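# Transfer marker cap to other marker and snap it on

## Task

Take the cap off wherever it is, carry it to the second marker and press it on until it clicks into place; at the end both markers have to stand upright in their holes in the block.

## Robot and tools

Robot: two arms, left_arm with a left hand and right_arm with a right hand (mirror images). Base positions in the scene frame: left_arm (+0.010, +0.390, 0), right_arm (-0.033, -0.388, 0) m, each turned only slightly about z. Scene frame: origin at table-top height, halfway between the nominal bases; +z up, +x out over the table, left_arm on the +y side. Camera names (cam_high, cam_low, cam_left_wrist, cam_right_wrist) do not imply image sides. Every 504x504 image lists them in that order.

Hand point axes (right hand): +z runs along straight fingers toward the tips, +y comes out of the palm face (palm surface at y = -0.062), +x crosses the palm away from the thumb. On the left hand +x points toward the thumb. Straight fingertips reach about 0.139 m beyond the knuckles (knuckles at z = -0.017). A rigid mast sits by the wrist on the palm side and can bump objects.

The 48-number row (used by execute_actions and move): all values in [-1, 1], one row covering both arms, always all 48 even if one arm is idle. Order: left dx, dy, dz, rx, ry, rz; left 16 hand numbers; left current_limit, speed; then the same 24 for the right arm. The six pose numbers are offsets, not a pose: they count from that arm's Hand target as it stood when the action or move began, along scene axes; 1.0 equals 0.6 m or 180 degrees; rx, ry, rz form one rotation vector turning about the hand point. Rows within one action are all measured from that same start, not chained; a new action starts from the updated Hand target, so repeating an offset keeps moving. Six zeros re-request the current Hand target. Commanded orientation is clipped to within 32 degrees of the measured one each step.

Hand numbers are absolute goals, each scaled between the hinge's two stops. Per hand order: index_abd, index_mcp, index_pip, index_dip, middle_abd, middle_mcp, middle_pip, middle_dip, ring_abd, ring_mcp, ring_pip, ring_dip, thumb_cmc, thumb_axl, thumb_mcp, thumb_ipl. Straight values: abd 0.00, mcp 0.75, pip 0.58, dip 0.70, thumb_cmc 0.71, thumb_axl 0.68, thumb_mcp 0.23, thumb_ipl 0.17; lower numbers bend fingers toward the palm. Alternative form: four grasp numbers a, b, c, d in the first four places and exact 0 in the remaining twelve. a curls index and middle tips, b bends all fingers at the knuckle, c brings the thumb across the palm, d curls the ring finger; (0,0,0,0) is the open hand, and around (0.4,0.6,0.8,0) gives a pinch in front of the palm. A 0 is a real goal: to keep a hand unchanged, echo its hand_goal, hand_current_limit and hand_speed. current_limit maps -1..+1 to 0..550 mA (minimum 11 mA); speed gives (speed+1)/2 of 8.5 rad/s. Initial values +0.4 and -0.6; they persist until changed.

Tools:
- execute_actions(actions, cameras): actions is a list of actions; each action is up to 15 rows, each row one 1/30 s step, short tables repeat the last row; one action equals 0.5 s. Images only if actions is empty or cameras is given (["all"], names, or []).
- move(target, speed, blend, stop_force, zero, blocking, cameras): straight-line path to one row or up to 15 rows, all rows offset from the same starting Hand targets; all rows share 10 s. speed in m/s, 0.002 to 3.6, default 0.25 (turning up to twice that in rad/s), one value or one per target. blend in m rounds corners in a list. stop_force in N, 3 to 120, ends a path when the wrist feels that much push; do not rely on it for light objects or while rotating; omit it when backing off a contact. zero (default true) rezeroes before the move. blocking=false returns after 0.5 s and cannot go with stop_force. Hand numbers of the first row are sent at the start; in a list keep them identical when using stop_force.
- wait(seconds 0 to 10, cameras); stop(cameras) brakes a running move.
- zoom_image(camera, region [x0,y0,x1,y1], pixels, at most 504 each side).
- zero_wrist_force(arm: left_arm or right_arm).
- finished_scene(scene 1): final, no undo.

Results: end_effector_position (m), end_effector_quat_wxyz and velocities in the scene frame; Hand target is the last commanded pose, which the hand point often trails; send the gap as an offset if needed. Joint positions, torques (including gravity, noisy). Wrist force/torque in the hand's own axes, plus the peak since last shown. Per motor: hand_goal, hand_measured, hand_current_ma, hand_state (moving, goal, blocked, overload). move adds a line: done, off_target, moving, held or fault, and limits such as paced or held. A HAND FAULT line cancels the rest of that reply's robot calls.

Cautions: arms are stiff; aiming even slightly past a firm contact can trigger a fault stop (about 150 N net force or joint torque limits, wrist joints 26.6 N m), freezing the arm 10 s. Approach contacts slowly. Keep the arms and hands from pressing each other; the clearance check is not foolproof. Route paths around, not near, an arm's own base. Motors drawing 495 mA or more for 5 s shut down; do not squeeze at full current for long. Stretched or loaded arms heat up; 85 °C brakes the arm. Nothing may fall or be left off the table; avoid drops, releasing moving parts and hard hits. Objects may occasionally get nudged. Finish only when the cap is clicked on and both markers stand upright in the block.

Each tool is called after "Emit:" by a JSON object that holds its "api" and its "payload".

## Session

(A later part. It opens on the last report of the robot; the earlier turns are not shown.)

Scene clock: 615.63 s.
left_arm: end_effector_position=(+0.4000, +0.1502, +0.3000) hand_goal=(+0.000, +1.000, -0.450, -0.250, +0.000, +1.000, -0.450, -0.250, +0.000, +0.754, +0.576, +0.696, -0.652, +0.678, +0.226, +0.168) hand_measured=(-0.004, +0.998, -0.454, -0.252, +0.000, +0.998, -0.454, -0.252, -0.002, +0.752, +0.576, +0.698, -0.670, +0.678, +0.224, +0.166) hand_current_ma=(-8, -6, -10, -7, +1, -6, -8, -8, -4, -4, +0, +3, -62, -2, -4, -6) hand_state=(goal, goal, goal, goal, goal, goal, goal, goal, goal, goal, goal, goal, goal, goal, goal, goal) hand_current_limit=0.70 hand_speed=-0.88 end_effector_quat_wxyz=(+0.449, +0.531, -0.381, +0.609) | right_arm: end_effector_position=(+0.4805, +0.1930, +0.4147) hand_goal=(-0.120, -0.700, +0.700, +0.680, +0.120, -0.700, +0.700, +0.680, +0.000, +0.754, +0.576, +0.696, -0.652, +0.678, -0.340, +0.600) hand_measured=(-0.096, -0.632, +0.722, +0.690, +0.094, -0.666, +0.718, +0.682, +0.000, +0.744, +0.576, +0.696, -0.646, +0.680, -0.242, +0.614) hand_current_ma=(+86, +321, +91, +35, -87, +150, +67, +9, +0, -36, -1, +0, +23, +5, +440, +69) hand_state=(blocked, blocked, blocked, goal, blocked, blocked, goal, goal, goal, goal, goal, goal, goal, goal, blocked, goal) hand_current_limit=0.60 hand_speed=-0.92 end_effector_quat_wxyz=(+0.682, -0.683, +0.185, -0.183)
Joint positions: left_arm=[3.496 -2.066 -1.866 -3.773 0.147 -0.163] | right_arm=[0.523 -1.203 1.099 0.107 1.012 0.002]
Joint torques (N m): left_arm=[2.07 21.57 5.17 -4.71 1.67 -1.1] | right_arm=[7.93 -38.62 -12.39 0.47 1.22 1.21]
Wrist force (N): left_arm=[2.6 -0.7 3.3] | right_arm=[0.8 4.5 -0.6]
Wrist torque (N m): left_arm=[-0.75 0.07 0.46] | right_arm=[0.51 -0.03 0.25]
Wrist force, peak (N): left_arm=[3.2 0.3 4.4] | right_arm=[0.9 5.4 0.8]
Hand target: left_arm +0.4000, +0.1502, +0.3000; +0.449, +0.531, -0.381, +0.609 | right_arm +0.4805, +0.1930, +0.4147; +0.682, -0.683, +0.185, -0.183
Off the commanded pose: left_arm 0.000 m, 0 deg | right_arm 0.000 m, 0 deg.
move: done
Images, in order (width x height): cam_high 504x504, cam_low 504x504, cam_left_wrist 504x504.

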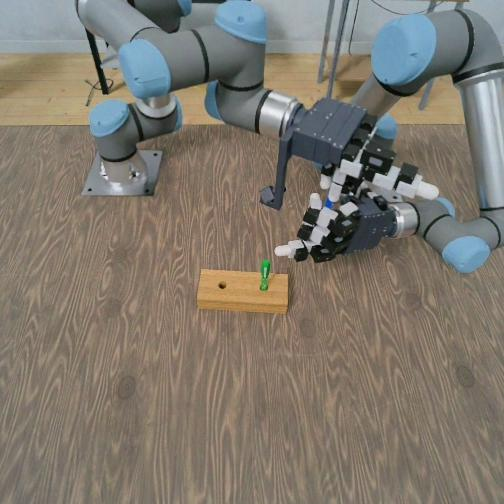

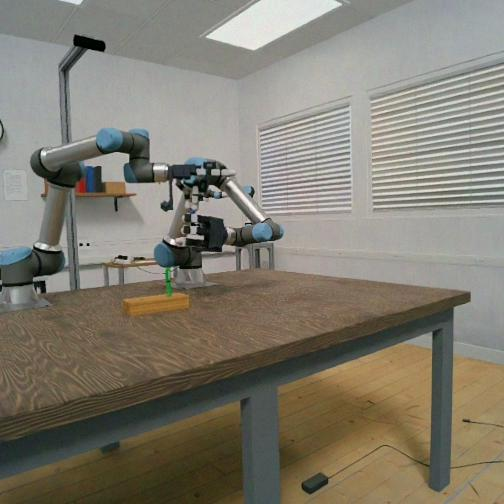

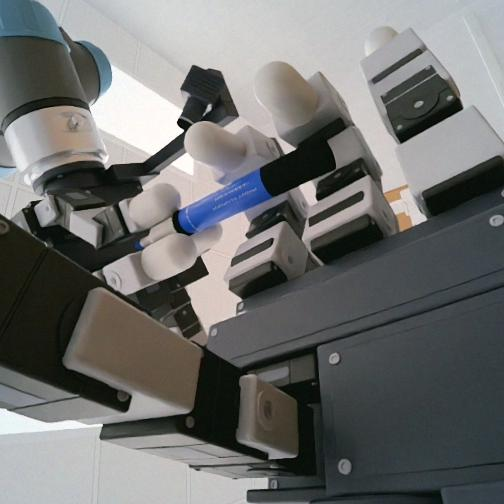

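Emit:
{"api": "move", "payload": {"target": [[0.0025,-0.0078,0.0012,0,0,0, 0,1.0,-0.45,-0.25, 0,1.0,-0.45,-0.25, 0,0.754,0.576,0.696, -0.653,0.678,0.225,0.168, 0.7,-0.88, 0,0,0,0,0,0, -0.12,-0.70,0.70,0.68, 0.12,-0.70,0.70,0.68, 0,0.754,0.576,0.696, -0.653,0.678,-0.34,0.60, 0.6,-0.92],[0.160,0.0426,-0.0006,0,0,0, 0,1.0,-0.45,-0.25, 0,1.0,-0.45,-0.25, 0,0.754,0.576,0.696, -0.653,0.678,0.225,0.168, 0.7,-0.88, 0,0,0,0,0,0, -0.12,-0.70,0.70,0.68, 0.12,-0.70,0.70,0.68, 0,0.754,0.576,0.696, -0.653,0.678,-0.34,0.60, 0.6,-0.92]], "speed": 0.06, "stop_force": 4, "cameras": ["cam_high","cam_low","cam_left_wrist"]}}

Emit:
{"api": "zoom_image", "payload": {"camera": "cam_low", "region": [160, 180, 220, 240]}}

Emit:
{"api": "zoom_image", "payload": {"camera": "cam_high", "region": [290, 150, 370, 230]}}

Scene clock: 619.63 s.
left_arm: end_effector_position=(+0.4960, +0.1758, +0.2996) hand_goal=(+0.000, +1.000, -0.450, -0.250, +0.000, +1.000, -0.450, -0.250, +0.000, +0.754, +0.576, +0.696, -0.652, +0.678, +0.226, +0.168) hand_measured=(-0.004, +0.998, -0.454, -0.252, +0.000, +0.998, -0.454, -0.252, -0.002, +0.752, +0.576, +0.698, -0.670, +0.678, +0.224, +0.166) hand_current_ma=(-8, -6, -10, -7, +1, -5, -8, -8, -4, -4, +0, +3, -62, -2, -4, -6) hand_state=(goal, goal, goal, goal, goal, goal, goal, goal, goal, goal, goal, goal, goal, goal, goal, goal) hand_current_limit=0.70 hand_speed=-0.88 end_effector_quat_wxyz=(+0.449, +0.531, -0.381, +0.609) | right_arm: end_effector_position=(+0.4805, +0.1930, +0.4147) hand_goal=(-0.120, -0.700, +0.700, +0.680, +0.120, -0.700, +0.700, +0.680, +0.000, +0.754, +0.576, +0.696, -0.652, +0.678, -0.340, +0.600) hand_measured=(-0.096, -0.632, +0.722, +0.690, +0.094, -0.666, +0.718, +0.682, +0.000, +0.744, +0.576, +0.696, -0.646, +0.680, -0.242, +0.614) hand_current_ma=(+86, +321, +91, +35, -87, +150, +67, +9, +0, -36, -1, +0, +23, +5, +440, +69) hand_state=(blocked, blocked, blocked, goal, blocked, blocked, goal, goal, goal, goal, goal, goal, goal, goal, blocked, goal) hand_current_limit=0.60 hand_speed=-0.92 end_effector_quat_wxyz=(+0.682, -0.683, +0.185, -0.183)
Joint positions: left_arm=[3.481 -2.264 -1.543 -4.003 0.146 -0.056] | right_arm=[0.523 -1.203 1.099 0.107 1.012 0.002]
Joint torques (N m): left_arm=[-6.27 28.99 23.6 -4.94 1.3 1.21] | right_arm=[4.56 -26.33 -13.61 0.98 -0.05 1.14]
Wrist force (N): left_arm=[2.3 -0.5 3.3] | right_arm=[0.8 4.4 -0.7]
Wrist torque (N m): left_arm=[-0.72 0.01 0.45] | right_arm=[0.51 -0.02 0.25]
Wrist force, peak (N): left_arm=[2.7 -0.5 3.8] | right_arm=[0.9 4.7 -0.9]
Hand target: left_arm +0.4960, +0.1758, +0.2996; +0.449, +0.531, -0.381, +0.609 | right_arm +0.4805, +0.1930, +0.4147; +0.682, -0.683, +0.185, -0.183
Off the commanded pose: left_arm 0.000 m, 0 deg | right_arm 0.000 m, 0 deg.
move: done
Images, in order (width x height): cam_high 504x504, cam_low 504x504, cam_left_wrist 504x504.

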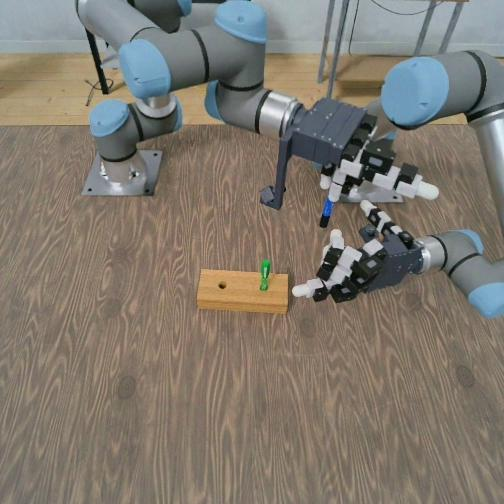

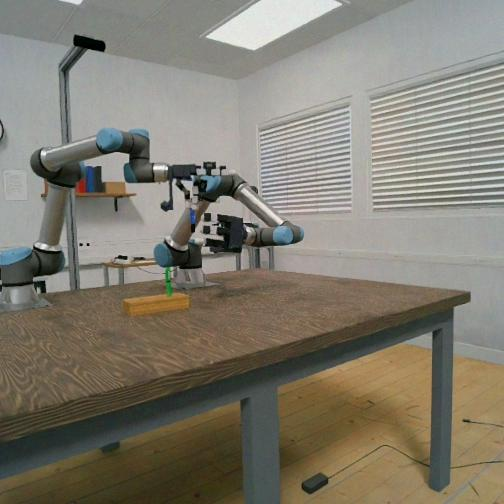

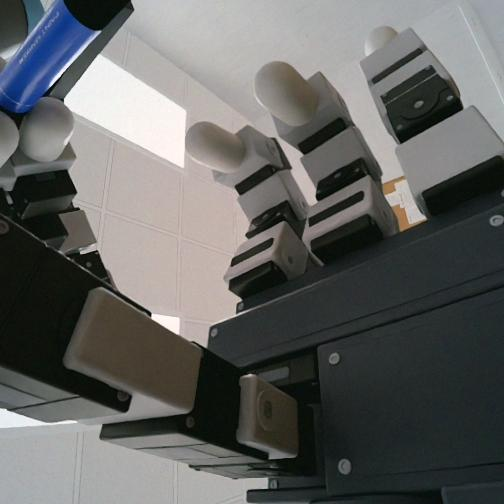

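Scaled by 8.400.

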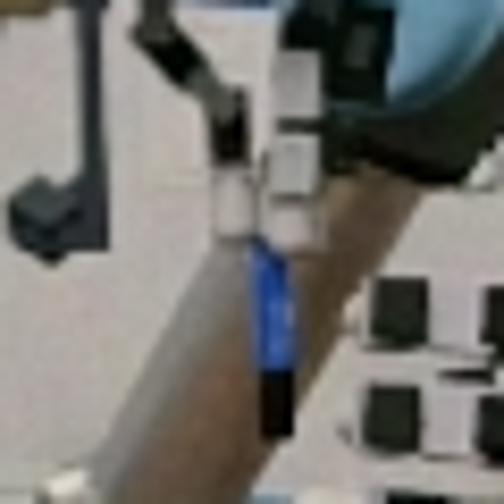

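Scaled by 6.300.

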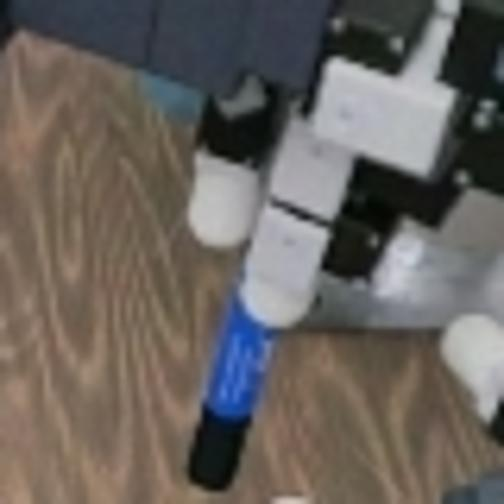

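Emit:
{"api": "move", "payload": {"target": [0,0.25,0,0,0,0, 0,1.0,-0.45,-0.25, 0,1.0,-0.45,-0.25, 0,0.754,0.576,0.696, -0.653,0.678,0.225,0.168, 0.7,-0.88, -0.0025,-0.349,-0.1245,0,0,0, -0.12,-0.70,0.70,0.68, 0.12,-0.70,0.70,0.68, 0,0.754,0.576,0.696, -0.653,0.678,-0.34,0.60, 0.6,-0.92], "speed": 0.12, "cameras": ["cam_high","cam_low","cam_right_wrist"]}}

Emit:
{"api": "zoom_image", "payload": {"camera": "cam_high", "region": [190, 210, 270, 290]}}

Emit:
{"api": "zoom_image", "payload": {"camera": "cam_low", "region": [120, 220, 200, 300]}}

Scene clock: 625.97 s.
left_arm: end_effector_position=(+0.4960, +0.3257, +0.2996) hand_goal=(+0.000, +1.000, -0.450, -0.250, +0.000, +1.000, -0.450, -0.250, +0.000, +0.754, +0.576, +0.696, -0.652, +0.678, +0.226, +0.168) hand_measured=(-0.004, +0.998, -0.454, -0.252, +0.000, +0.998, -0.454, -0.252, -0.002, +0.752, +0.576, +0.698, -0.670, +0.678, +0.224, +0.166) hand_current_ma=(-8, -6, -10, -7, +1, -5, -8, -8, -4, -4, +0, +3, -62, -2, -4, -6) hand_state=(goal, goal, goal, goal, goal, goal, goal, goal, goal, goal, goal, goal, goal, goal, goal, goal) hand_current_limit=0.70 hand_speed=-0.88 end_effector_quat_wxyz=(+0.449, +0.531, -0.381, +0.609) | right_arm: end_effector_position=(+0.4790, -0.0163, +0.3400) hand_goal=(-0.120, -0.700, +0.700, +0.680, +0.120, -0.700, +0.700, +0.680, +0.000, +0.754, +0.576, +0.696, -0.652, +0.678, -0.340, +0.600) hand_measured=(-0.096, -0.632, +0.722, +0.690, +0.094, -0.666, +0.718, +0.682, +0.000, +0.744, +0.576, +0.696, -0.646, +0.680, -0.242, +0.614) hand_current_ma=(+86, +321, +91, +35, -87, +150, +67, +9, +0, -36, -1, +0, +24, +5, +440, +69) hand_state=(blocked, blocked, blocked, goal, blocked, blocked, goal, goal, goal, goal, goal, goal, goal, goal, blocked, goal) hand_current_limit=0.60 hand_speed=-0.92 end_effector_quat_wxyz=(+0.682, -0.683, +0.185, -0.183)
Joint positions: left_arm=[3.753 -2.11 -1.556 -3.107 0.314 -1.113] | right_arm=[0.105 -1.478 1.633 -0.151 0.594 0]
Joint torques (N m): left_arm=[6.38 45.48 26.09 0.61 2.52 -1.28] | right_arm=[-8.95 -33.12 -11.89 -4.14 -3.04 1.49]
Wrist force (N): left_arm=[2.0 -0.7 3.2] | right_arm=[0.7 4.8 -1.1]
Wrist torque (N m): left_arm=[-0.66 0.09 0.50] | right_arm=[0.58 -0.02 0.27]
Wrist force, peak (N): left_arm=[2.4 -0.7 3.8] | right_arm=[0.7 5.1 -1.7]
Hand target: left_arm +0.4960, +0.3258, +0.2996; +0.449, +0.531, -0.381, +0.609 | right_arm +0.4790, -0.0164, +0.3400; +0.682, -0.683, +0.185, -0.183
Off the commanded pose: left_arm 0.000 m, 0 deg | right_arm 0.000 m, 0 deg.
move: done
Images, in order (width x height): cam_high 504x504, cam_low 504x504, cam_right_wrist 504x504.

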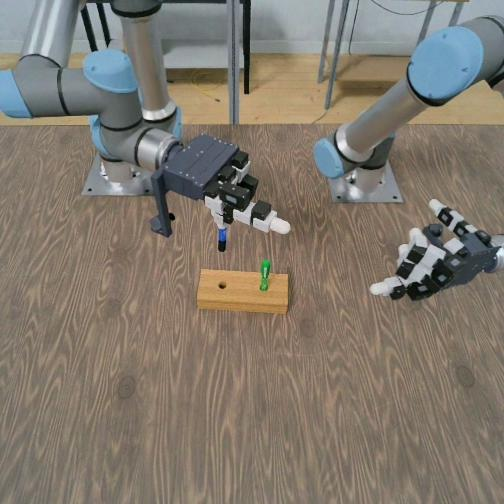

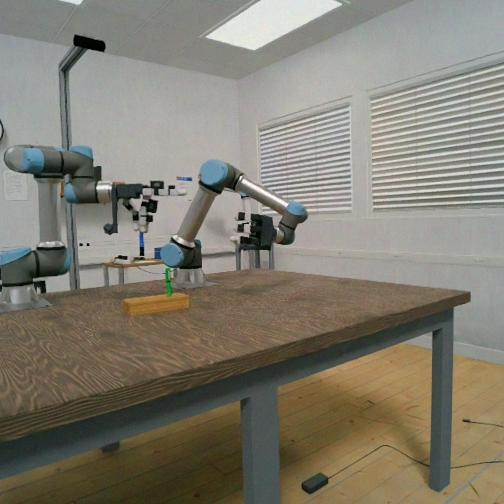

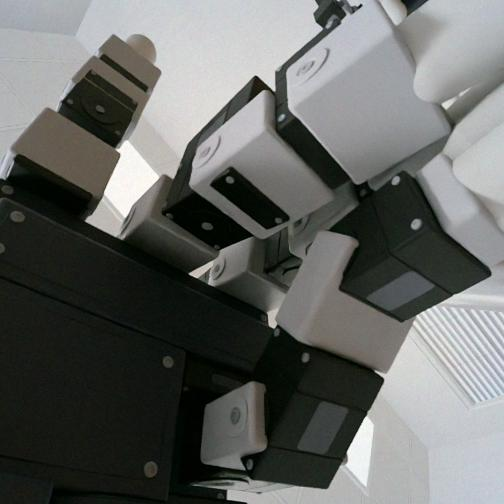

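Scaled by 6.300.

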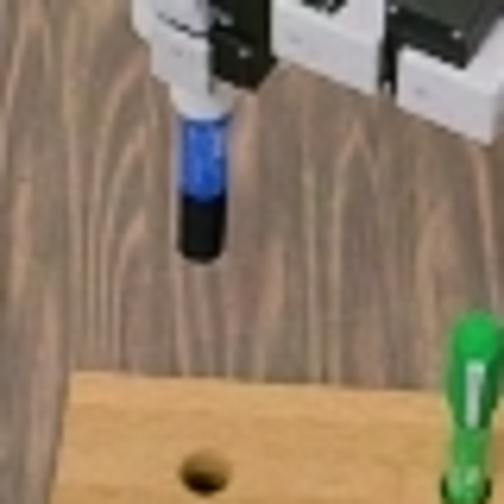

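Scaled by 6.300.

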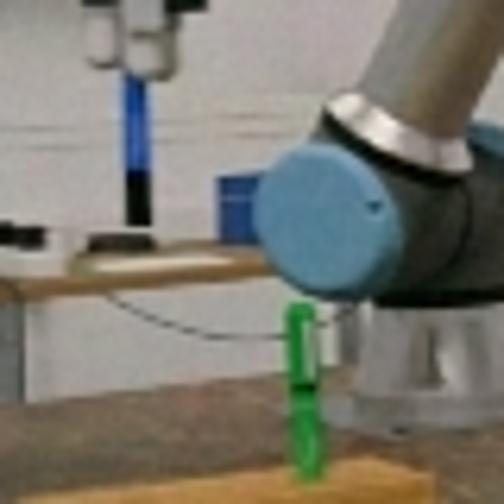

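Emit:
{"api": "move", "payload": {"target": [0,0,0,0,0,0, 0,1.0,-0.45,-0.25, 0,1.0,-0.45,-0.25, 0,0.754,0.576,0.696, -0.653,0.678,0.225,0.168, 0.7,-0.88, 0,0,-0.2,0,0,0, -0.12,-0.70,0.70,0.68, 0.12,-0.70,0.70,0.68, 0,0.754,0.576,0.696, -0.653,0.678,-0.34,0.60, 0.6,-0.92], "speed": 0.08, "stop_force": 4, "cameras": ["cam_high","cam_low"]}}

Emit:
{"api": "zoom_image", "payload": {"camera": "cam_high", "region": [190, 240, 270, 320]}}

Emit:
{"api": "zoom_image", "payload": {"camera": "cam_low", "region": [120, 240, 200, 320]}}

Scene clock: 629.33 s.
left_arm: end_effector_position=(+0.4960, +0.3258, +0.2996) hand_goal=(+0.000, +1.000, -0.450, -0.250, +0.000, +1.000, -0.450, -0.250, +0.000, +0.754, +0.576, +0.696, -0.652, +0.678, +0.226, +0.168) hand_measured=(-0.004, +0.998, -0.454, -0.252, +0.000, +0.998, -0.454, -0.252, -0.002, +0.752, +0.576, +0.698, -0.670, +0.678, +0.224, +0.166) hand_current_ma=(-8, -6, -10, -7, +1, -5, -8, -8, -4, -4, +0, +3, -62, -2, -4, -6) hand_state=(goal, goal, goal, goal, goal, goal, goal, goal, goal, goal, goal, goal, goal, goal, goal, goal) hand_current_limit=0.70 hand_speed=-0.88 end_effector_quat_wxyz=(+0.449, +0.531, -0.381, +0.609) | right_arm: end_effector_position=(+0.4790, -0.0164, +0.2200) hand_goal=(-0.120, -0.700, +0.700, +0.680, +0.120, -0.700, +0.700, +0.680, +0.000, +0.754, +0.576, +0.696, -0.652, +0.678, -0.340, +0.600) hand_measured=(-0.096, -0.632, +0.722, +0.690, +0.094, -0.666, +0.718, +0.682, +0.000, +0.744, +0.576, +0.696, -0.646, +0.680, -0.242, +0.614) hand_current_ma=(+86, +321, +91, +35, -87, +150, +67, +9, +0, -36, -1, +0, +24, +5, +440, +69) hand_state=(blocked, blocked, blocked, goal, blocked, blocked, goal, goal, goal, goal, goal, goal, goal, goal, blocked, goal) hand_current_limit=0.60 hand_speed=-0.92 end_effector_quat_wxyz=(+0.682, -0.683, +0.185, -0.183)
Joint positions: left_arm=[3.753 -2.11 -1.556 -3.107 0.314 -1.113] | right_arm=[0.105 -1.391 1.855 -0.46 0.593 0]
Joint torques (N m): left_arm=[7.23 47.23 21.42 0.1 2.21 -1.36] | right_arm=[-0.58 -15.43 -8.4 -4.03 1.81 1.29]
Wrist force (N): left_arm=[2.1 -0.6 3.0] | right_arm=[0.4 4.4 -0.8]
Wrist torque (N m): left_arm=[-0.63 0.08 0.50] | right_arm=[0.52 0.03 0.25]
Wrist force, peak (N): left_arm=[2.2 -0.6 3.5] | right_arm=[0.6 5.3 -1.2]
Hand target: left_arm +0.4960, +0.3258, +0.2996; +0.449, +0.531, -0.381, +0.609 | right_arm +0.4790, -0.0164, +0.2200; +0.682, -0.683, +0.185, -0.183
Off the commanded pose: left_arm 0.000 m, 0 deg | right_arm 0.000 m, 0 deg.
move: done
Images, in order (width x height): cam_high 504x504, cam_low 504x504.

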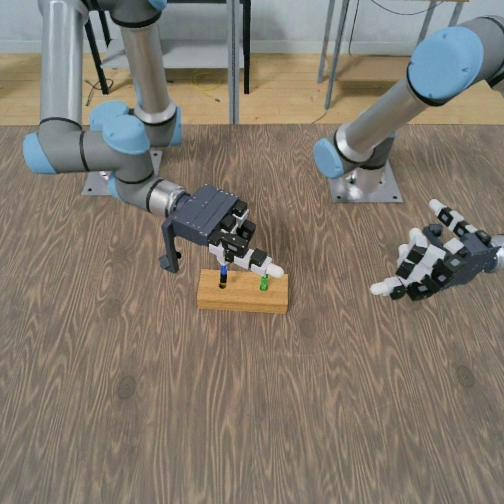

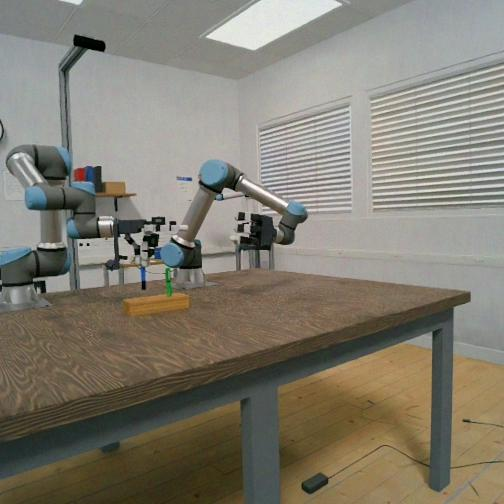

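Scaled by 6.300.

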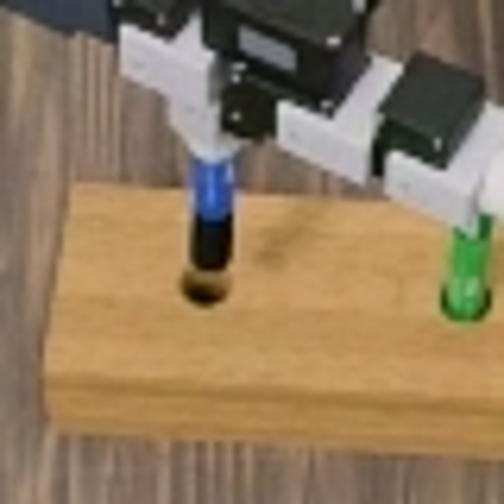

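Scaled by 6.300.

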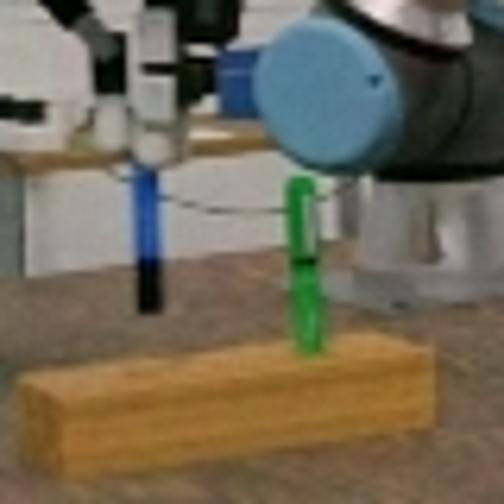

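Emit:
{"api": "move", "payload": {"target": [0,0,0,0,0,0, 0,1.0,-0.45,-0.25, 0,1.0,-0.45,-0.25, 0,0.754,0.576,0.696, -0.653,0.678,0.225,0.168, 0.7,-0.88, -0.0117,-0.0137,-0.03,0.0122,0.0094,0, -0.12,-0.70,0.70,0.68, 0.12,-0.70,0.70,0.68, 0,0.754,0.576,0.696, -0.653,0.678,-0.34,0.60, 0.6,-0.92], "speed": 0.04, "stop_force": 4, "cameras": ["cam_high","cam_low"]}}

Emit:
{"api": "zoom_image", "payload": {"camera": "cam_high", "region": [200, 255, 240, 295]}}

Emit:
{"api": "zoom_image", "payload": {"camera": "cam_low", "region": [125, 265, 165, 305]}}

Scene clock: 633.57 s.
left_arm: end_effector_position=(+0.4960, +0.3258, +0.2996) hand_goal=(+0.000, +1.000, -0.450, -0.250, +0.000, +1.000, -0.450, -0.250, +0.000, +0.754, +0.576, +0.696, -0.652, +0.678, +0.226, +0.168) hand_measured=(-0.004, +0.998, -0.454, -0.252, +0.000, +0.998, -0.454, -0.252, -0.002, +0.752, +0.576, +0.698, -0.670, +0.678, +0.224, +0.166) hand_current_ma=(-8, -6, -10, -7, +1, -5, -8, -8, -4, -4, +0, +3, -62, -2, -4, -6) hand_state=(goal, goal, goal, goal, goal, goal, goal, goal, goal, goal, goal, goal, goal, goal, goal, goal) hand_current_limit=0.70 hand_speed=-0.88 end_effector_quat_wxyz=(+0.449, +0.531, -0.381, +0.609) | right_arm: end_effector_position=(+0.4720, -0.0246, +0.2020) hand_goal=(-0.120, -0.700, +0.700, +0.680, +0.120, -0.700, +0.700, +0.680, +0.000, +0.754, +0.576, +0.696, -0.652, +0.678, -0.340, +0.600) hand_measured=(-0.096, -0.632, +0.722, +0.690, +0.094, -0.666, +0.718, +0.682, +0.000, +0.744, +0.576, +0.696, -0.646, +0.680, -0.242, +0.614) hand_current_ma=(+86, +321, +91, +35, -87, +150, +67, +9, +0, -36, -1, +0, +24, +5, +440, +69) hand_state=(blocked, blocked, blocked, goal, blocked, blocked, goal, goal, goal, goal, goal, goal, goal, goal, blocked, goal) hand_current_limit=0.60 hand_speed=-0.92 end_effector_quat_wxyz=(+0.692, -0.673, +0.199, -0.169)
Joint positions: left_arm=[3.753 -2.11 -1.556 -3.107 0.314 -1.113] | right_arm=[0.079 -1.39 1.921 -0.562 0.568 0.073]
Joint torques (N m): left_arm=[6.05 46.15 16.4 0.25 2.04 -1.46] | right_arm=[-9.73 -15.5 -7.98 -4.07 -3.02 1.33]
Wrist force (N): left_arm=[2.3 -0.7 3.3] | right_arm=[0.8 4.8 -0.9]
Wrist torque (N m): left_arm=[-0.66 0.06 0.53] | right_arm=[0.60 -0.04 0.27]
Wrist force, peak (N): left_arm=[2.4 -0.5 3.4] | right_arm=[1.0 5.1 -0.9]
Hand target: left_arm +0.4960, +0.3258, +0.2996; +0.449, +0.531, -0.381, +0.609 | right_arm +0.4720, -0.0246, +0.2020; +0.692, -0.673, +0.199, -0.169
Off the commanded pose: left_arm 0.000 m, 0 deg | right_arm 0.000 m, 0 deg.
move: done
Images, in order (width x height): cam_high 504x504, cam_low 504x504.

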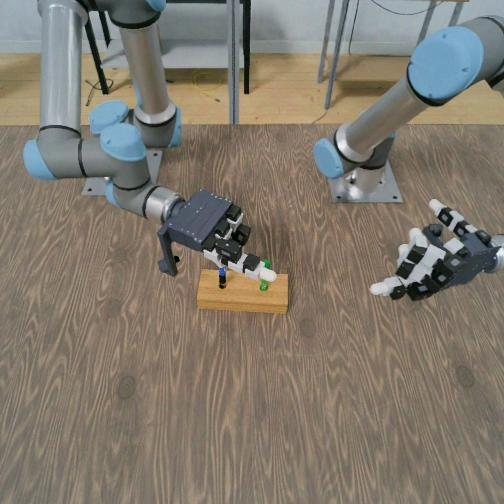

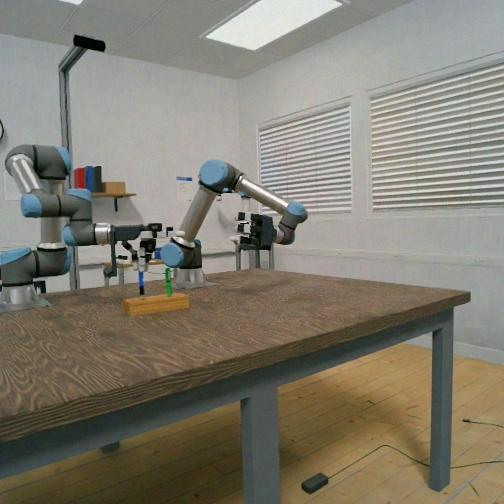

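Scaled by 12.600.

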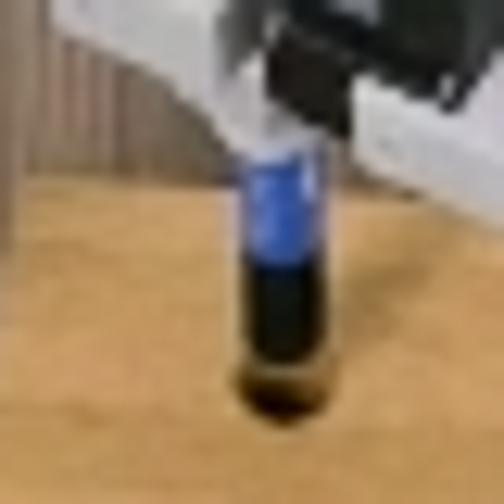

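Scaled by 12.600.

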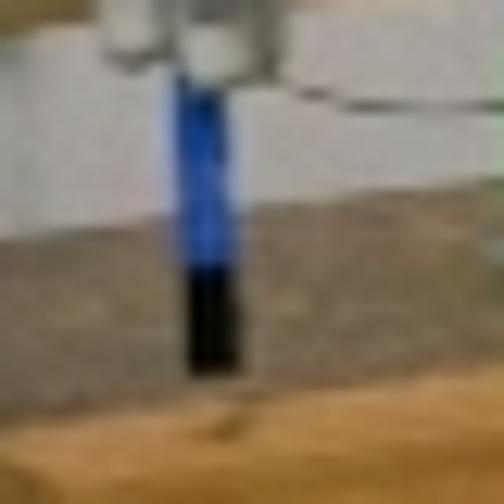

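Emit:
{"api": "move", "payload": {"target": [0,0,0,0,0,0, 0,1.0,-0.45,-0.25, 0,1.0,-0.45,-0.25, 0,0.754,0.576,0.696, -0.653,0.678,0.225,0.168, 0.7,-0.88, 0.0042,0,-0.0133,0,0,0, -0.12,-0.70,0.70,0.68, 0.12,-0.70,0.70,0.68, 0,0.754,0.576,0.696, -0.653,0.678,-0.34,0.60, 0.6,-0.92], "speed": 0.025, "stop_force": 3, "cameras": ["cam_high","cam_low"]}}

Emit:
{"api": "zoom_image", "payload": {"camera": "cam_high", "region": [200, 255, 240, 295]}}

Emit:
{"api": "zoom_image", "payload": {"camera": "cam_low", "region": [125, 265, 165, 305]}}

Scene clock: 636.47 s.
left_arm: end_effector_position=(+0.4960, +0.3258, +0.2996) hand_goal=(+0.000, +1.000, -0.450, -0.250, +0.000, +1.000, -0.450, -0.250, +0.000, +0.754, +0.576, +0.696, -0.652, +0.678, +0.226, +0.168) hand_measured=(-0.004, +0.998, -0.454, -0.252, +0.000, +0.998, -0.454, -0.252, -0.002, +0.752, +0.576, +0.698, -0.670, +0.678, +0.224, +0.166) hand_current_ma=(-8, -6, -10, -7, +1, -5, -8, -8, -4, -4, +0, +3, -62, -2, -4, -6) hand_state=(goal, goal, goal, goal, goal, goal, goal, goal, goal, goal, goal, goal, goal, goal, goal, goal) hand_current_limit=0.70 hand_speed=-0.88 end_effector_quat_wxyz=(+0.449, +0.531, -0.381, +0.609) | right_arm: end_effector_position=(+0.4745, -0.0246, +0.1940) hand_goal=(-0.120, -0.700, +0.700, +0.680, +0.120, -0.700, +0.700, +0.680, +0.000, +0.754, +0.576, +0.696, -0.652, +0.678, -0.340, +0.600) hand_measured=(-0.096, -0.632, +0.722, +0.690, +0.094, -0.666, +0.718, +0.682, +0.000, +0.744, +0.576, +0.696, -0.646, +0.680, -0.242, +0.614) hand_current_ma=(+86, +321, +91, +35, -87, +150, +67, +9, +0, -36, -1, +0, +24, +5, +440, +69) hand_state=(blocked, blocked, blocked, goal, blocked, blocked, goal, goal, goal, goal, goal, goal, goal, goal, blocked, goal) hand_current_limit=0.60 hand_speed=-0.92 end_effector_quat_wxyz=(+0.692, -0.673, +0.199, -0.169)
Joint positions: left_arm=[3.753 -2.11 -1.556 -3.107 0.314 -1.113] | right_arm=[0.079 -1.374 1.926 -0.582 0.567 0.073]
Joint torques (N m): left_arm=[6.55 45.44 17.2 0.2 1.98 -1.48] | right_arm=[-9.86 -15.66 -7.68 -4.13 -2.88 1.08]
Wrist force (N): left_arm=[2.0 -0.6 3.3] | right_arm=[0.8 4.7 -0.6]
Wrist torque (N m): left_arm=[-0.66 0.10 0.49] | right_arm=[0.56 -0.04 0.26]
Wrist force, peak (N): left_arm=[2.3 -0.7 3.5] | right_arm=[1.0 5.1 -0.8]
Hand target: left_arm +0.4960, +0.3258, +0.2996; +0.449, +0.531, -0.381, +0.609 | right_arm +0.4745, -0.0246, +0.1940; +0.692, -0.673, +0.199, -0.169
Off the commanded pose: left_arm 0.000 m, 0 deg | right_arm 0.000 m, 0 deg.
move: done
Images, in order (width x height): cam_high 504x504, cam_low 504x504.

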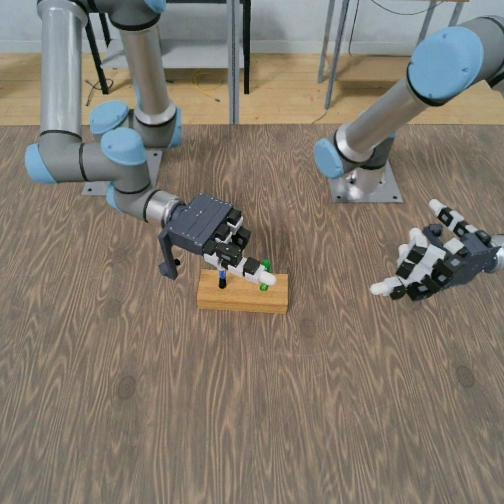

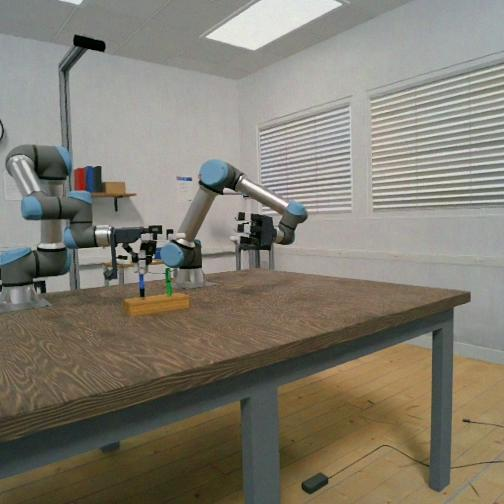

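Scaled by 12.600.

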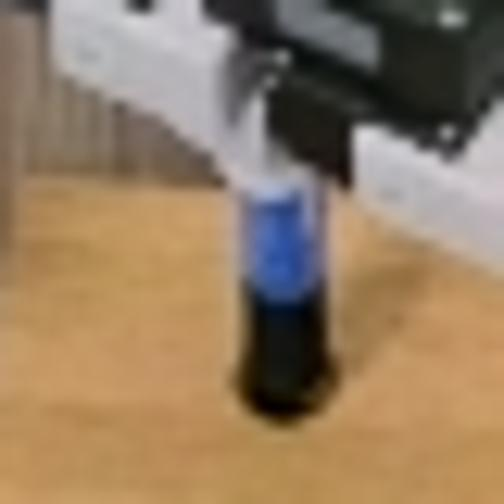

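Scaled by 12.600.

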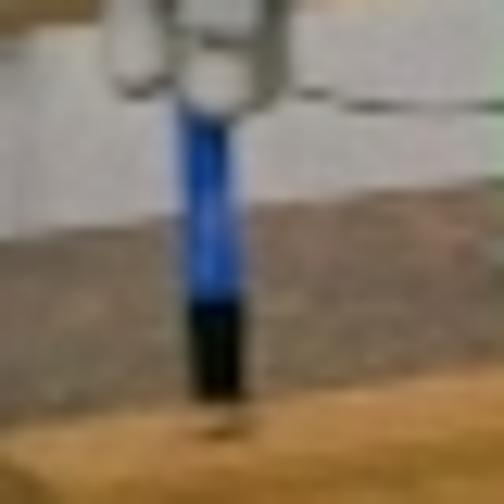

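Emit:
{"api": "move", "payload": {"target": [0,0,0,0,0,0, 0,1.0,-0.45,-0.25, 0,1.0,-0.45,-0.25, 0,0.754,0.576,0.696, -0.653,0.678,0.225,0.168, 0.7,-0.88, -0.0008,0.0008,-0.02,0,0,0, -0.12,-0.70,0.70,0.68, 0.12,-0.70,0.70,0.68, 0,0.754,0.576,0.696, -0.653,0.678,-0.34,0.60, 0.6,-0.92], "speed": 0.02, "stop_force": 3, "cameras": ["cam_high","cam_low","cam_right_wrist"]}}

Emit:
{"api": "zoom_image", "payload": {"camera": "cam_high", "region": [200, 255, 240, 295]}}

Emit:
{"api": "zoom_image", "payload": {"camera": "cam_low", "region": [125, 265, 165, 305]}}

Scene clock: 639.00 s.
left_arm: end_effector_position=(+0.4960, +0.3258, +0.2996) hand_goal=(+0.000, +1.000, -0.450, -0.250, +0.000, +1.000, -0.450, -0.250, +0.000, +0.754, +0.576, +0.696, -0.652, +0.678, +0.226, +0.168) hand_measured=(-0.004, +0.998, -0.454, -0.252, +0.000, +0.998, -0.454, -0.252, -0.002, +0.752, +0.576, +0.698, -0.670, +0.678, +0.224, +0.166) hand_current_ma=(-8, -6, -10, -7, +1, -5, -8, -8, -4, -4, +0, +3, -62, -2, -4, -6) hand_state=(goal, goal, goal, goal, goal, goal, goal, goal, goal, goal, goal, goal, goal, goal, goal, goal) hand_current_limit=0.70 hand_speed=-0.88 end_effector_quat_wxyz=(+0.449, +0.531, -0.381, +0.609) | right_arm: end_effector_position=(+0.4740, -0.0241, +0.1820) hand_goal=(-0.120, -0.700, +0.700, +0.680, +0.120, -0.700, +0.700, +0.680, +0.000, +0.754, +0.576, +0.696, -0.652, +0.678, -0.340, +0.600) hand_measured=(-0.096, -0.632, +0.722, +0.690, +0.094, -0.670, +0.718, +0.682, +0.000, +0.744, +0.576, +0.696, -0.644, +0.680, -0.242, +0.614) hand_current_ma=(+86, +321, +91, +35, -87, +127, +67, +9, +0, -36, -1, +0, +27, +5, +440, +71) hand_state=(blocked, blocked, blocked, goal, blocked, blocked, goal, goal, goal, goal, goal, goal, goal, goal, blocked, goal) hand_current_limit=0.60 hand_speed=-0.92 end_effector_quat_wxyz=(+0.692, -0.673, +0.199, -0.169)
Joint positions: left_arm=[3.753 -2.11 -1.556 -3.107 0.314 -1.113] | right_arm=[0.08 -1.359 1.942 -0.614 0.568 0.073]
Joint torques (N m): left_arm=[5.79 45.08 15.68 0.2 1.93 -1.51] | right_arm=[11.65 -16.16 -7.23 -4.12 2.81 0.96]
Wrist force (N): left_arm=[2.0 -0.6 3.1] | right_arm=[0.9 4.7 -0.8]
Wrist torque (N m): left_arm=[-0.63 0.09 0.49] | right_arm=[0.55 -0.07 0.28]
Wrist force, peak (N): left_arm=[2.2 -0.8 3.4] | right_arm=[1.2 5.0 -0.8]
Hand target: left_arm +0.4960, +0.3258, +0.2996; +0.449, +0.531, -0.381, +0.609 | right_arm +0.4740, -0.0241, +0.1820; +0.692, -0.673, +0.199, -0.169
Off the commanded pose: left_arm 0.000 m, 0 deg | right_arm 0.000 m, 0 deg.
move: done
Images, in order (width x height): cam_high 504x504, cam_low 504x504, cam_right_wrist 504x504.

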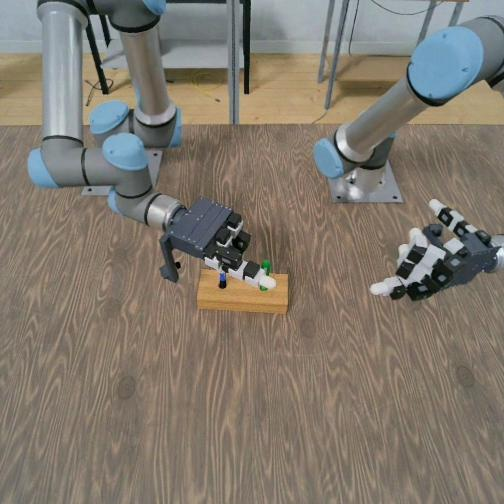

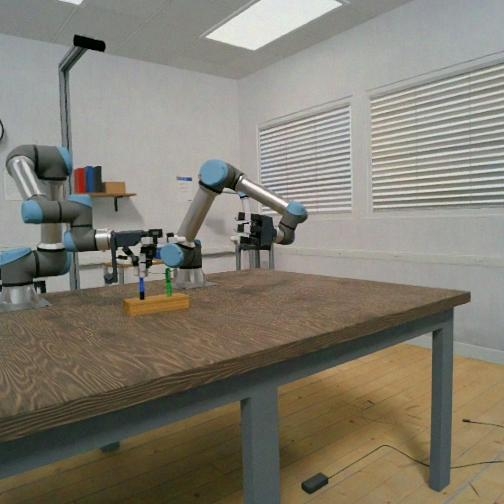

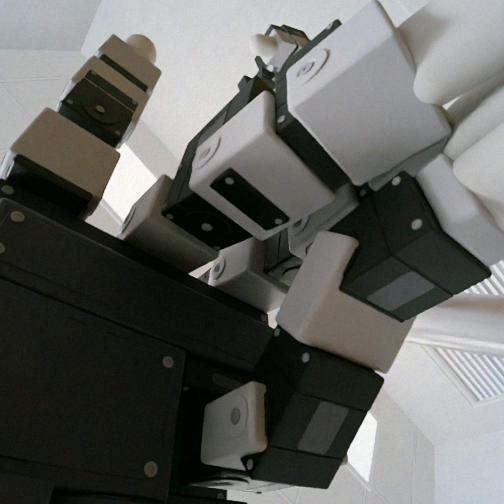

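Scaled by 12.600.

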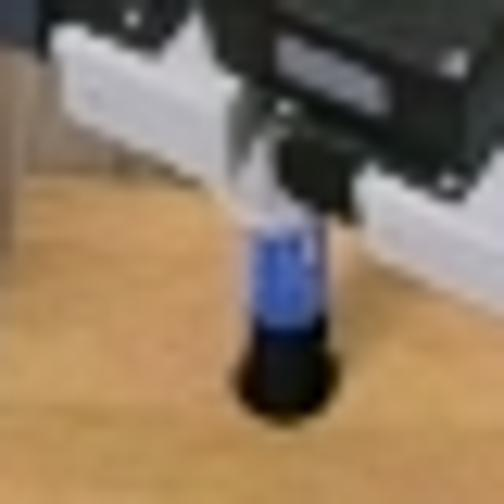

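Scaled by 12.600.

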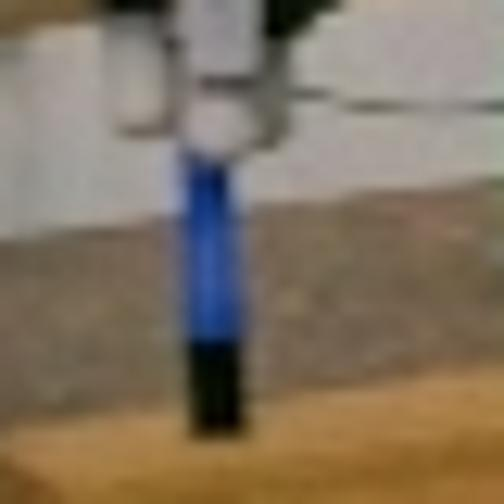

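Emit:
{"api": "move", "payload": {"target": [0,0,0,0,0,0, 0,1.0,-0.45,-0.25, 0,1.0,-0.45,-0.25, 0,0.754,0.576,0.696, -0.653,0.678,0.225,0.168, 0.7,-0.88, 0,0,-0.0167,0,0,0, -0.12,-0.70,0.70,0.68, 0.12,-0.70,0.70,0.68, 0,0.754,0.576,0.696, -0.653,0.678,-0.34,0.60, 0.6,-0.92], "speed": 0.02, "stop_force": 3, "cameras": ["cam_high","cam_low","cam_right_wrist"]}}

Emit:
{"api": "zoom_image", "payload": {"camera": "cam_high", "region": [200, 255, 240, 295]}}

Emit:
{"api": "zoom_image", "payload": {"camera": "cam_low", "region": [125, 265, 165, 305]}}

Scene clock: 641.10 s.
left_arm: end_effector_position=(+0.4960, +0.3258, +0.2996) hand_goal=(+0.000, +1.000, -0.450, -0.250, +0.000, +1.000, -0.450, -0.250, +0.000, +0.754, +0.576, +0.696, -0.652, +0.678, +0.226, +0.168) hand_measured=(-0.004, +0.998, -0.454, -0.252, +0.000, +0.998, -0.454, -0.252, -0.002, +0.752, +0.576, +0.698, -0.670, +0.678, +0.224, +0.166) hand_current_ma=(-8, -6, -10, -7, +1, -5, -8, -8, -4, -4, +0, +3, -62, -2, -4, -6) hand_state=(goal, goal, goal, goal, goal, goal, goal, goal, goal, goal, goal, goal, goal, goal, goal, goal) hand_current_limit=0.70 hand_speed=-0.88 end_effector_quat_wxyz=(+0.449, +0.531, -0.381, +0.609) | right_arm: end_effector_position=(+0.4740, -0.0241, +0.1720) hand_goal=(-0.120, -0.700, +0.700, +0.680, +0.120, -0.700, +0.700, +0.680, +0.000, +0.754, +0.576, +0.696, -0.652, +0.678, -0.340, +0.600) hand_measured=(-0.096, -0.632, +0.722, +0.690, +0.094, -0.670, +0.718, +0.682, +0.000, +0.744, +0.576, +0.696, -0.644, +0.680, -0.242, +0.614) hand_current_ma=(+86, +321, +91, +35, -87, +126, +67, +9, +0, -36, -1, +0, +27, +5, +440, +71) hand_state=(blocked, blocked, blocked, goal, blocked, blocked, goal, goal, goal, goal, goal, goal, goal, goal, blocked, goal) hand_current_limit=0.60 hand_speed=-0.92 end_effector_quat_wxyz=(+0.692, -0.673, +0.199, -0.169)
Joint positions: left_arm=[3.753 -2.11 -1.556 -3.107 0.314 -1.113] | right_arm=[0.08 -1.344 1.955 -0.641 0.568 0.073]
Joint torques (N m): left_arm=[6.67 46.37 16.18 0.21 1.96 -1.51] | right_arm=[10.15 -16.47 -6.75 -4.12 2.62 0.89]
Wrist force (N): left_arm=[2.1 -0.7 3.5] | right_arm=[0.9 5.0 -1.0]
Wrist torque (N m): left_arm=[-0.68 0.10 0.50] | right_arm=[0.60 -0.06 0.28]
Wrist force, peak (N): left_arm=[2.2 -0.5 3.5] | right_arm=[1.0 5.2 -0.7]
Hand target: left_arm +0.4960, +0.3258, +0.2996; +0.449, +0.531, -0.381, +0.609 | right_arm +0.4740, -0.0241, +0.1720; +0.692, -0.673, +0.199, -0.169
Off the commanded pose: left_arm 0.000 m, 0 deg | right_arm 0.000 m, 0 deg.
move: done
Images, in order (width x height): cam_high 504x504, cam_low 504x504, cam_right_wrist 504x504.

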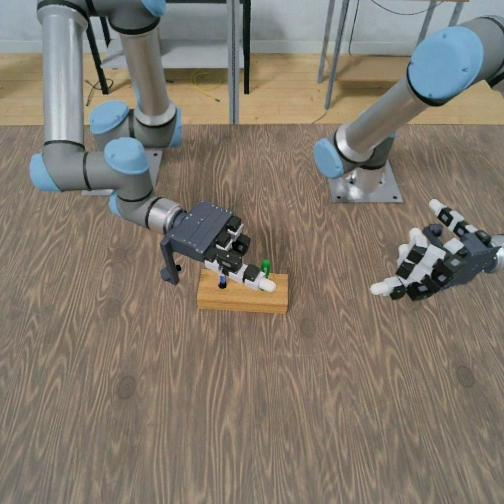

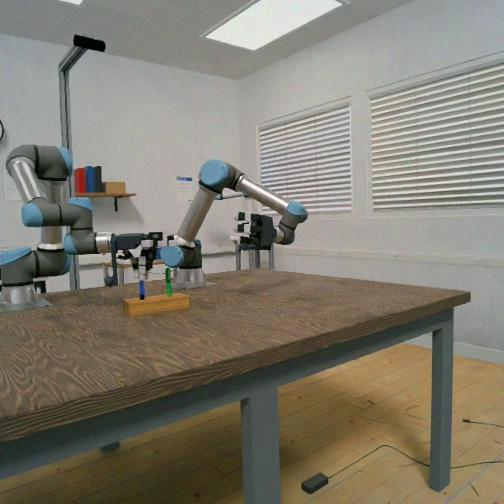

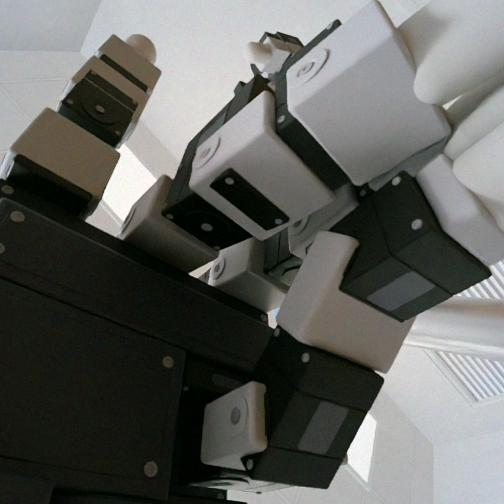

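Scaled by 12.600.

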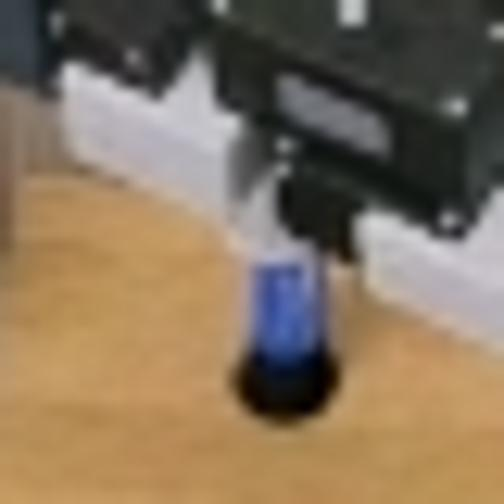

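Scaled by 12.600.

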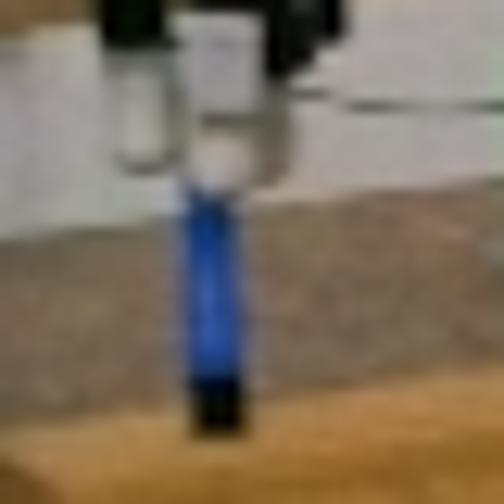

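Emit:
{"api": "move", "payload": {"target": [0,0,0,0,0,0, 0,1.0,-0.45,-0.25, 0,1.0,-0.45,-0.25, 0,0.754,0.576,0.696, -0.653,0.678,0.225,0.168, 0.7,-0.88, 0,0,-0.0367,0,0,0, -0.12,-0.70,0.70,0.68, 0.12,-0.70,0.70,0.68, 0,0.754,0.576,0.696, -0.653,0.678,-0.34,0.60, 0.6,-0.92], "speed": 0.02, "stop_force": 3, "cameras": ["cam_high","cam_low","cam_right_wrist"]}}

Emit:
{"api": "zoom_image", "payload": {"camera": "cam_high", "region": [200, 255, 240, 295]}}

Emit:
{"api": "zoom_image", "payload": {"camera": "cam_low", "region": [125, 265, 165, 305]}}

Scene clock: 643.90 s.
left_arm: end_effector_position=(+0.4960, +0.3258, +0.2996) hand_goal=(+0.000, +1.000, -0.450, -0.250, +0.000, +1.000, -0.450, -0.250, +0.000, +0.754, +0.576, +0.696, -0.652, +0.678, +0.226, +0.168) hand_measured=(-0.004, +0.998, -0.454, -0.252, +0.000, +0.998, -0.454, -0.252, -0.002, +0.752, +0.576, +0.698, -0.670, +0.678, +0.224, +0.166) hand_current_ma=(-8, -6, -10, -7, +1, -5, -8, -8, -4, -4, +0, +3, -62, -2, -4, -6) hand_state=(goal, goal, goal, goal, goal, goal, goal, goal, goal, goal, goal, goal, goal, goal, goal, goal) hand_current_limit=0.70 hand_speed=-0.88 end_effector_quat_wxyz=(+0.449, +0.531, -0.381, +0.609) | right_arm: end_effector_position=(+0.4740, -0.0241, +0.1501) hand_goal=(-0.120, -0.700, +0.700, +0.680, +0.120, -0.700, +0.700, +0.680, +0.000, +0.754, +0.576, +0.696, -0.652, +0.678, -0.340, +0.600) hand_measured=(-0.096, -0.632, +0.722, +0.690, +0.094, -0.670, +0.718, +0.682, +0.000, +0.744, +0.576, +0.696, -0.644, +0.680, -0.242, +0.614) hand_current_ma=(+85, +321, +91, +35, -87, +126, +67, +9, +0, -36, -1, +0, +27, +5, +440, +74) hand_state=(blocked, blocked, blocked, goal, blocked, blocked, goal, goal, goal, goal, goal, goal, goal, goal, blocked, goal) hand_current_limit=0.60 hand_speed=-0.92 end_effector_quat_wxyz=(+0.692, -0.673, +0.199, -0.169)
Joint positions: left_arm=[3.753 -2.11 -1.556 -3.107 0.314 -1.113] | right_arm=[0.08 -1.311 1.98 -0.699 0.568 0.073]
Joint torques (N m): left_arm=[6.08 46.3 16.53 0.15 1.89 -1.47] | right_arm=[8.56 -29.05 -14.56 1.83 2.31 -0.26]
Wrist force (N): left_arm=[2.2 -0.6 3.4] | right_arm=[0.5 0.9 -0.7]
Wrist torque (N m): left_arm=[-0.66 0.08 0.51] | right_arm=[0.35 0.00 0.26]
Wrist force, peak (N): left_arm=[2.0 -0.5 3.6] | right_arm=[0.9 5.1 -0.7]
Hand target: left_arm +0.4960, +0.3258, +0.2996; +0.449, +0.531, -0.381, +0.609 | right_arm +0.4740, -0.0241, +0.1502; +0.692, -0.673, +0.199, -0.169
Off the commanded pose: left_arm 0.000 m, 0 deg | right_arm 0.000 m, 0 deg.
move: contact (right_arm)
Images, in order (width x height): cam_high 504x504, cam_low 504x504, cam_right_wrist 504x504.

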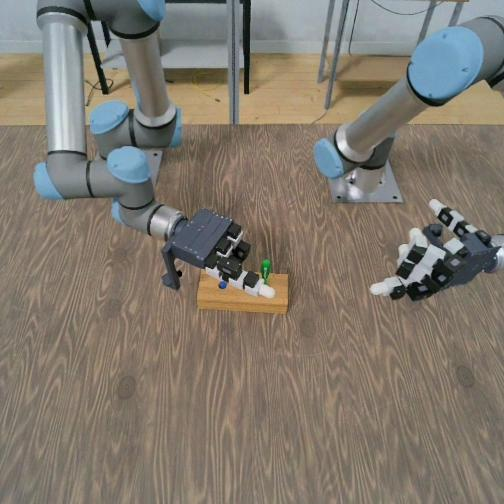

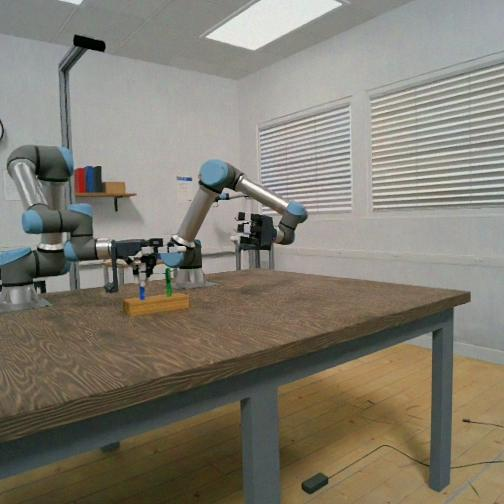

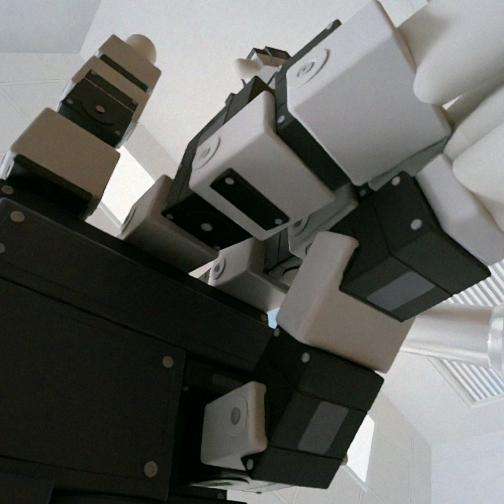

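Scaled by 12.600.

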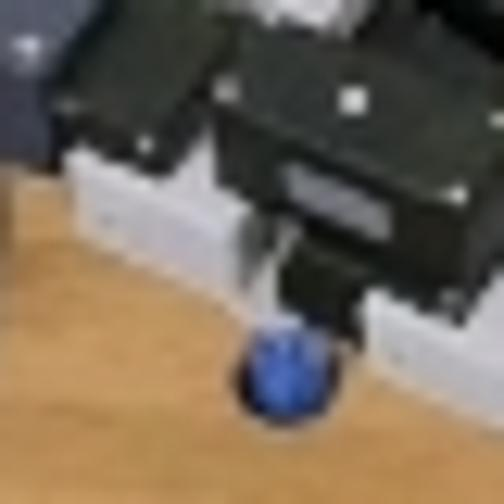

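Scaled by 12.600.

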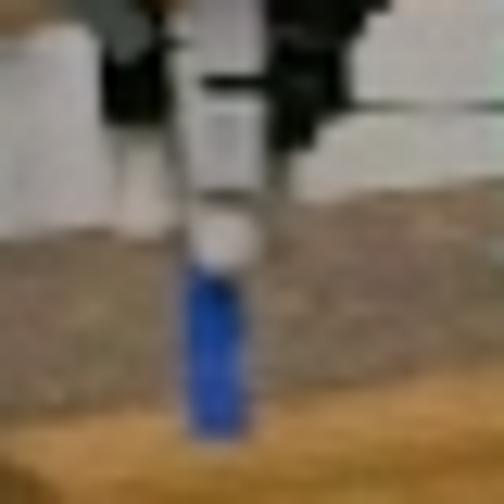

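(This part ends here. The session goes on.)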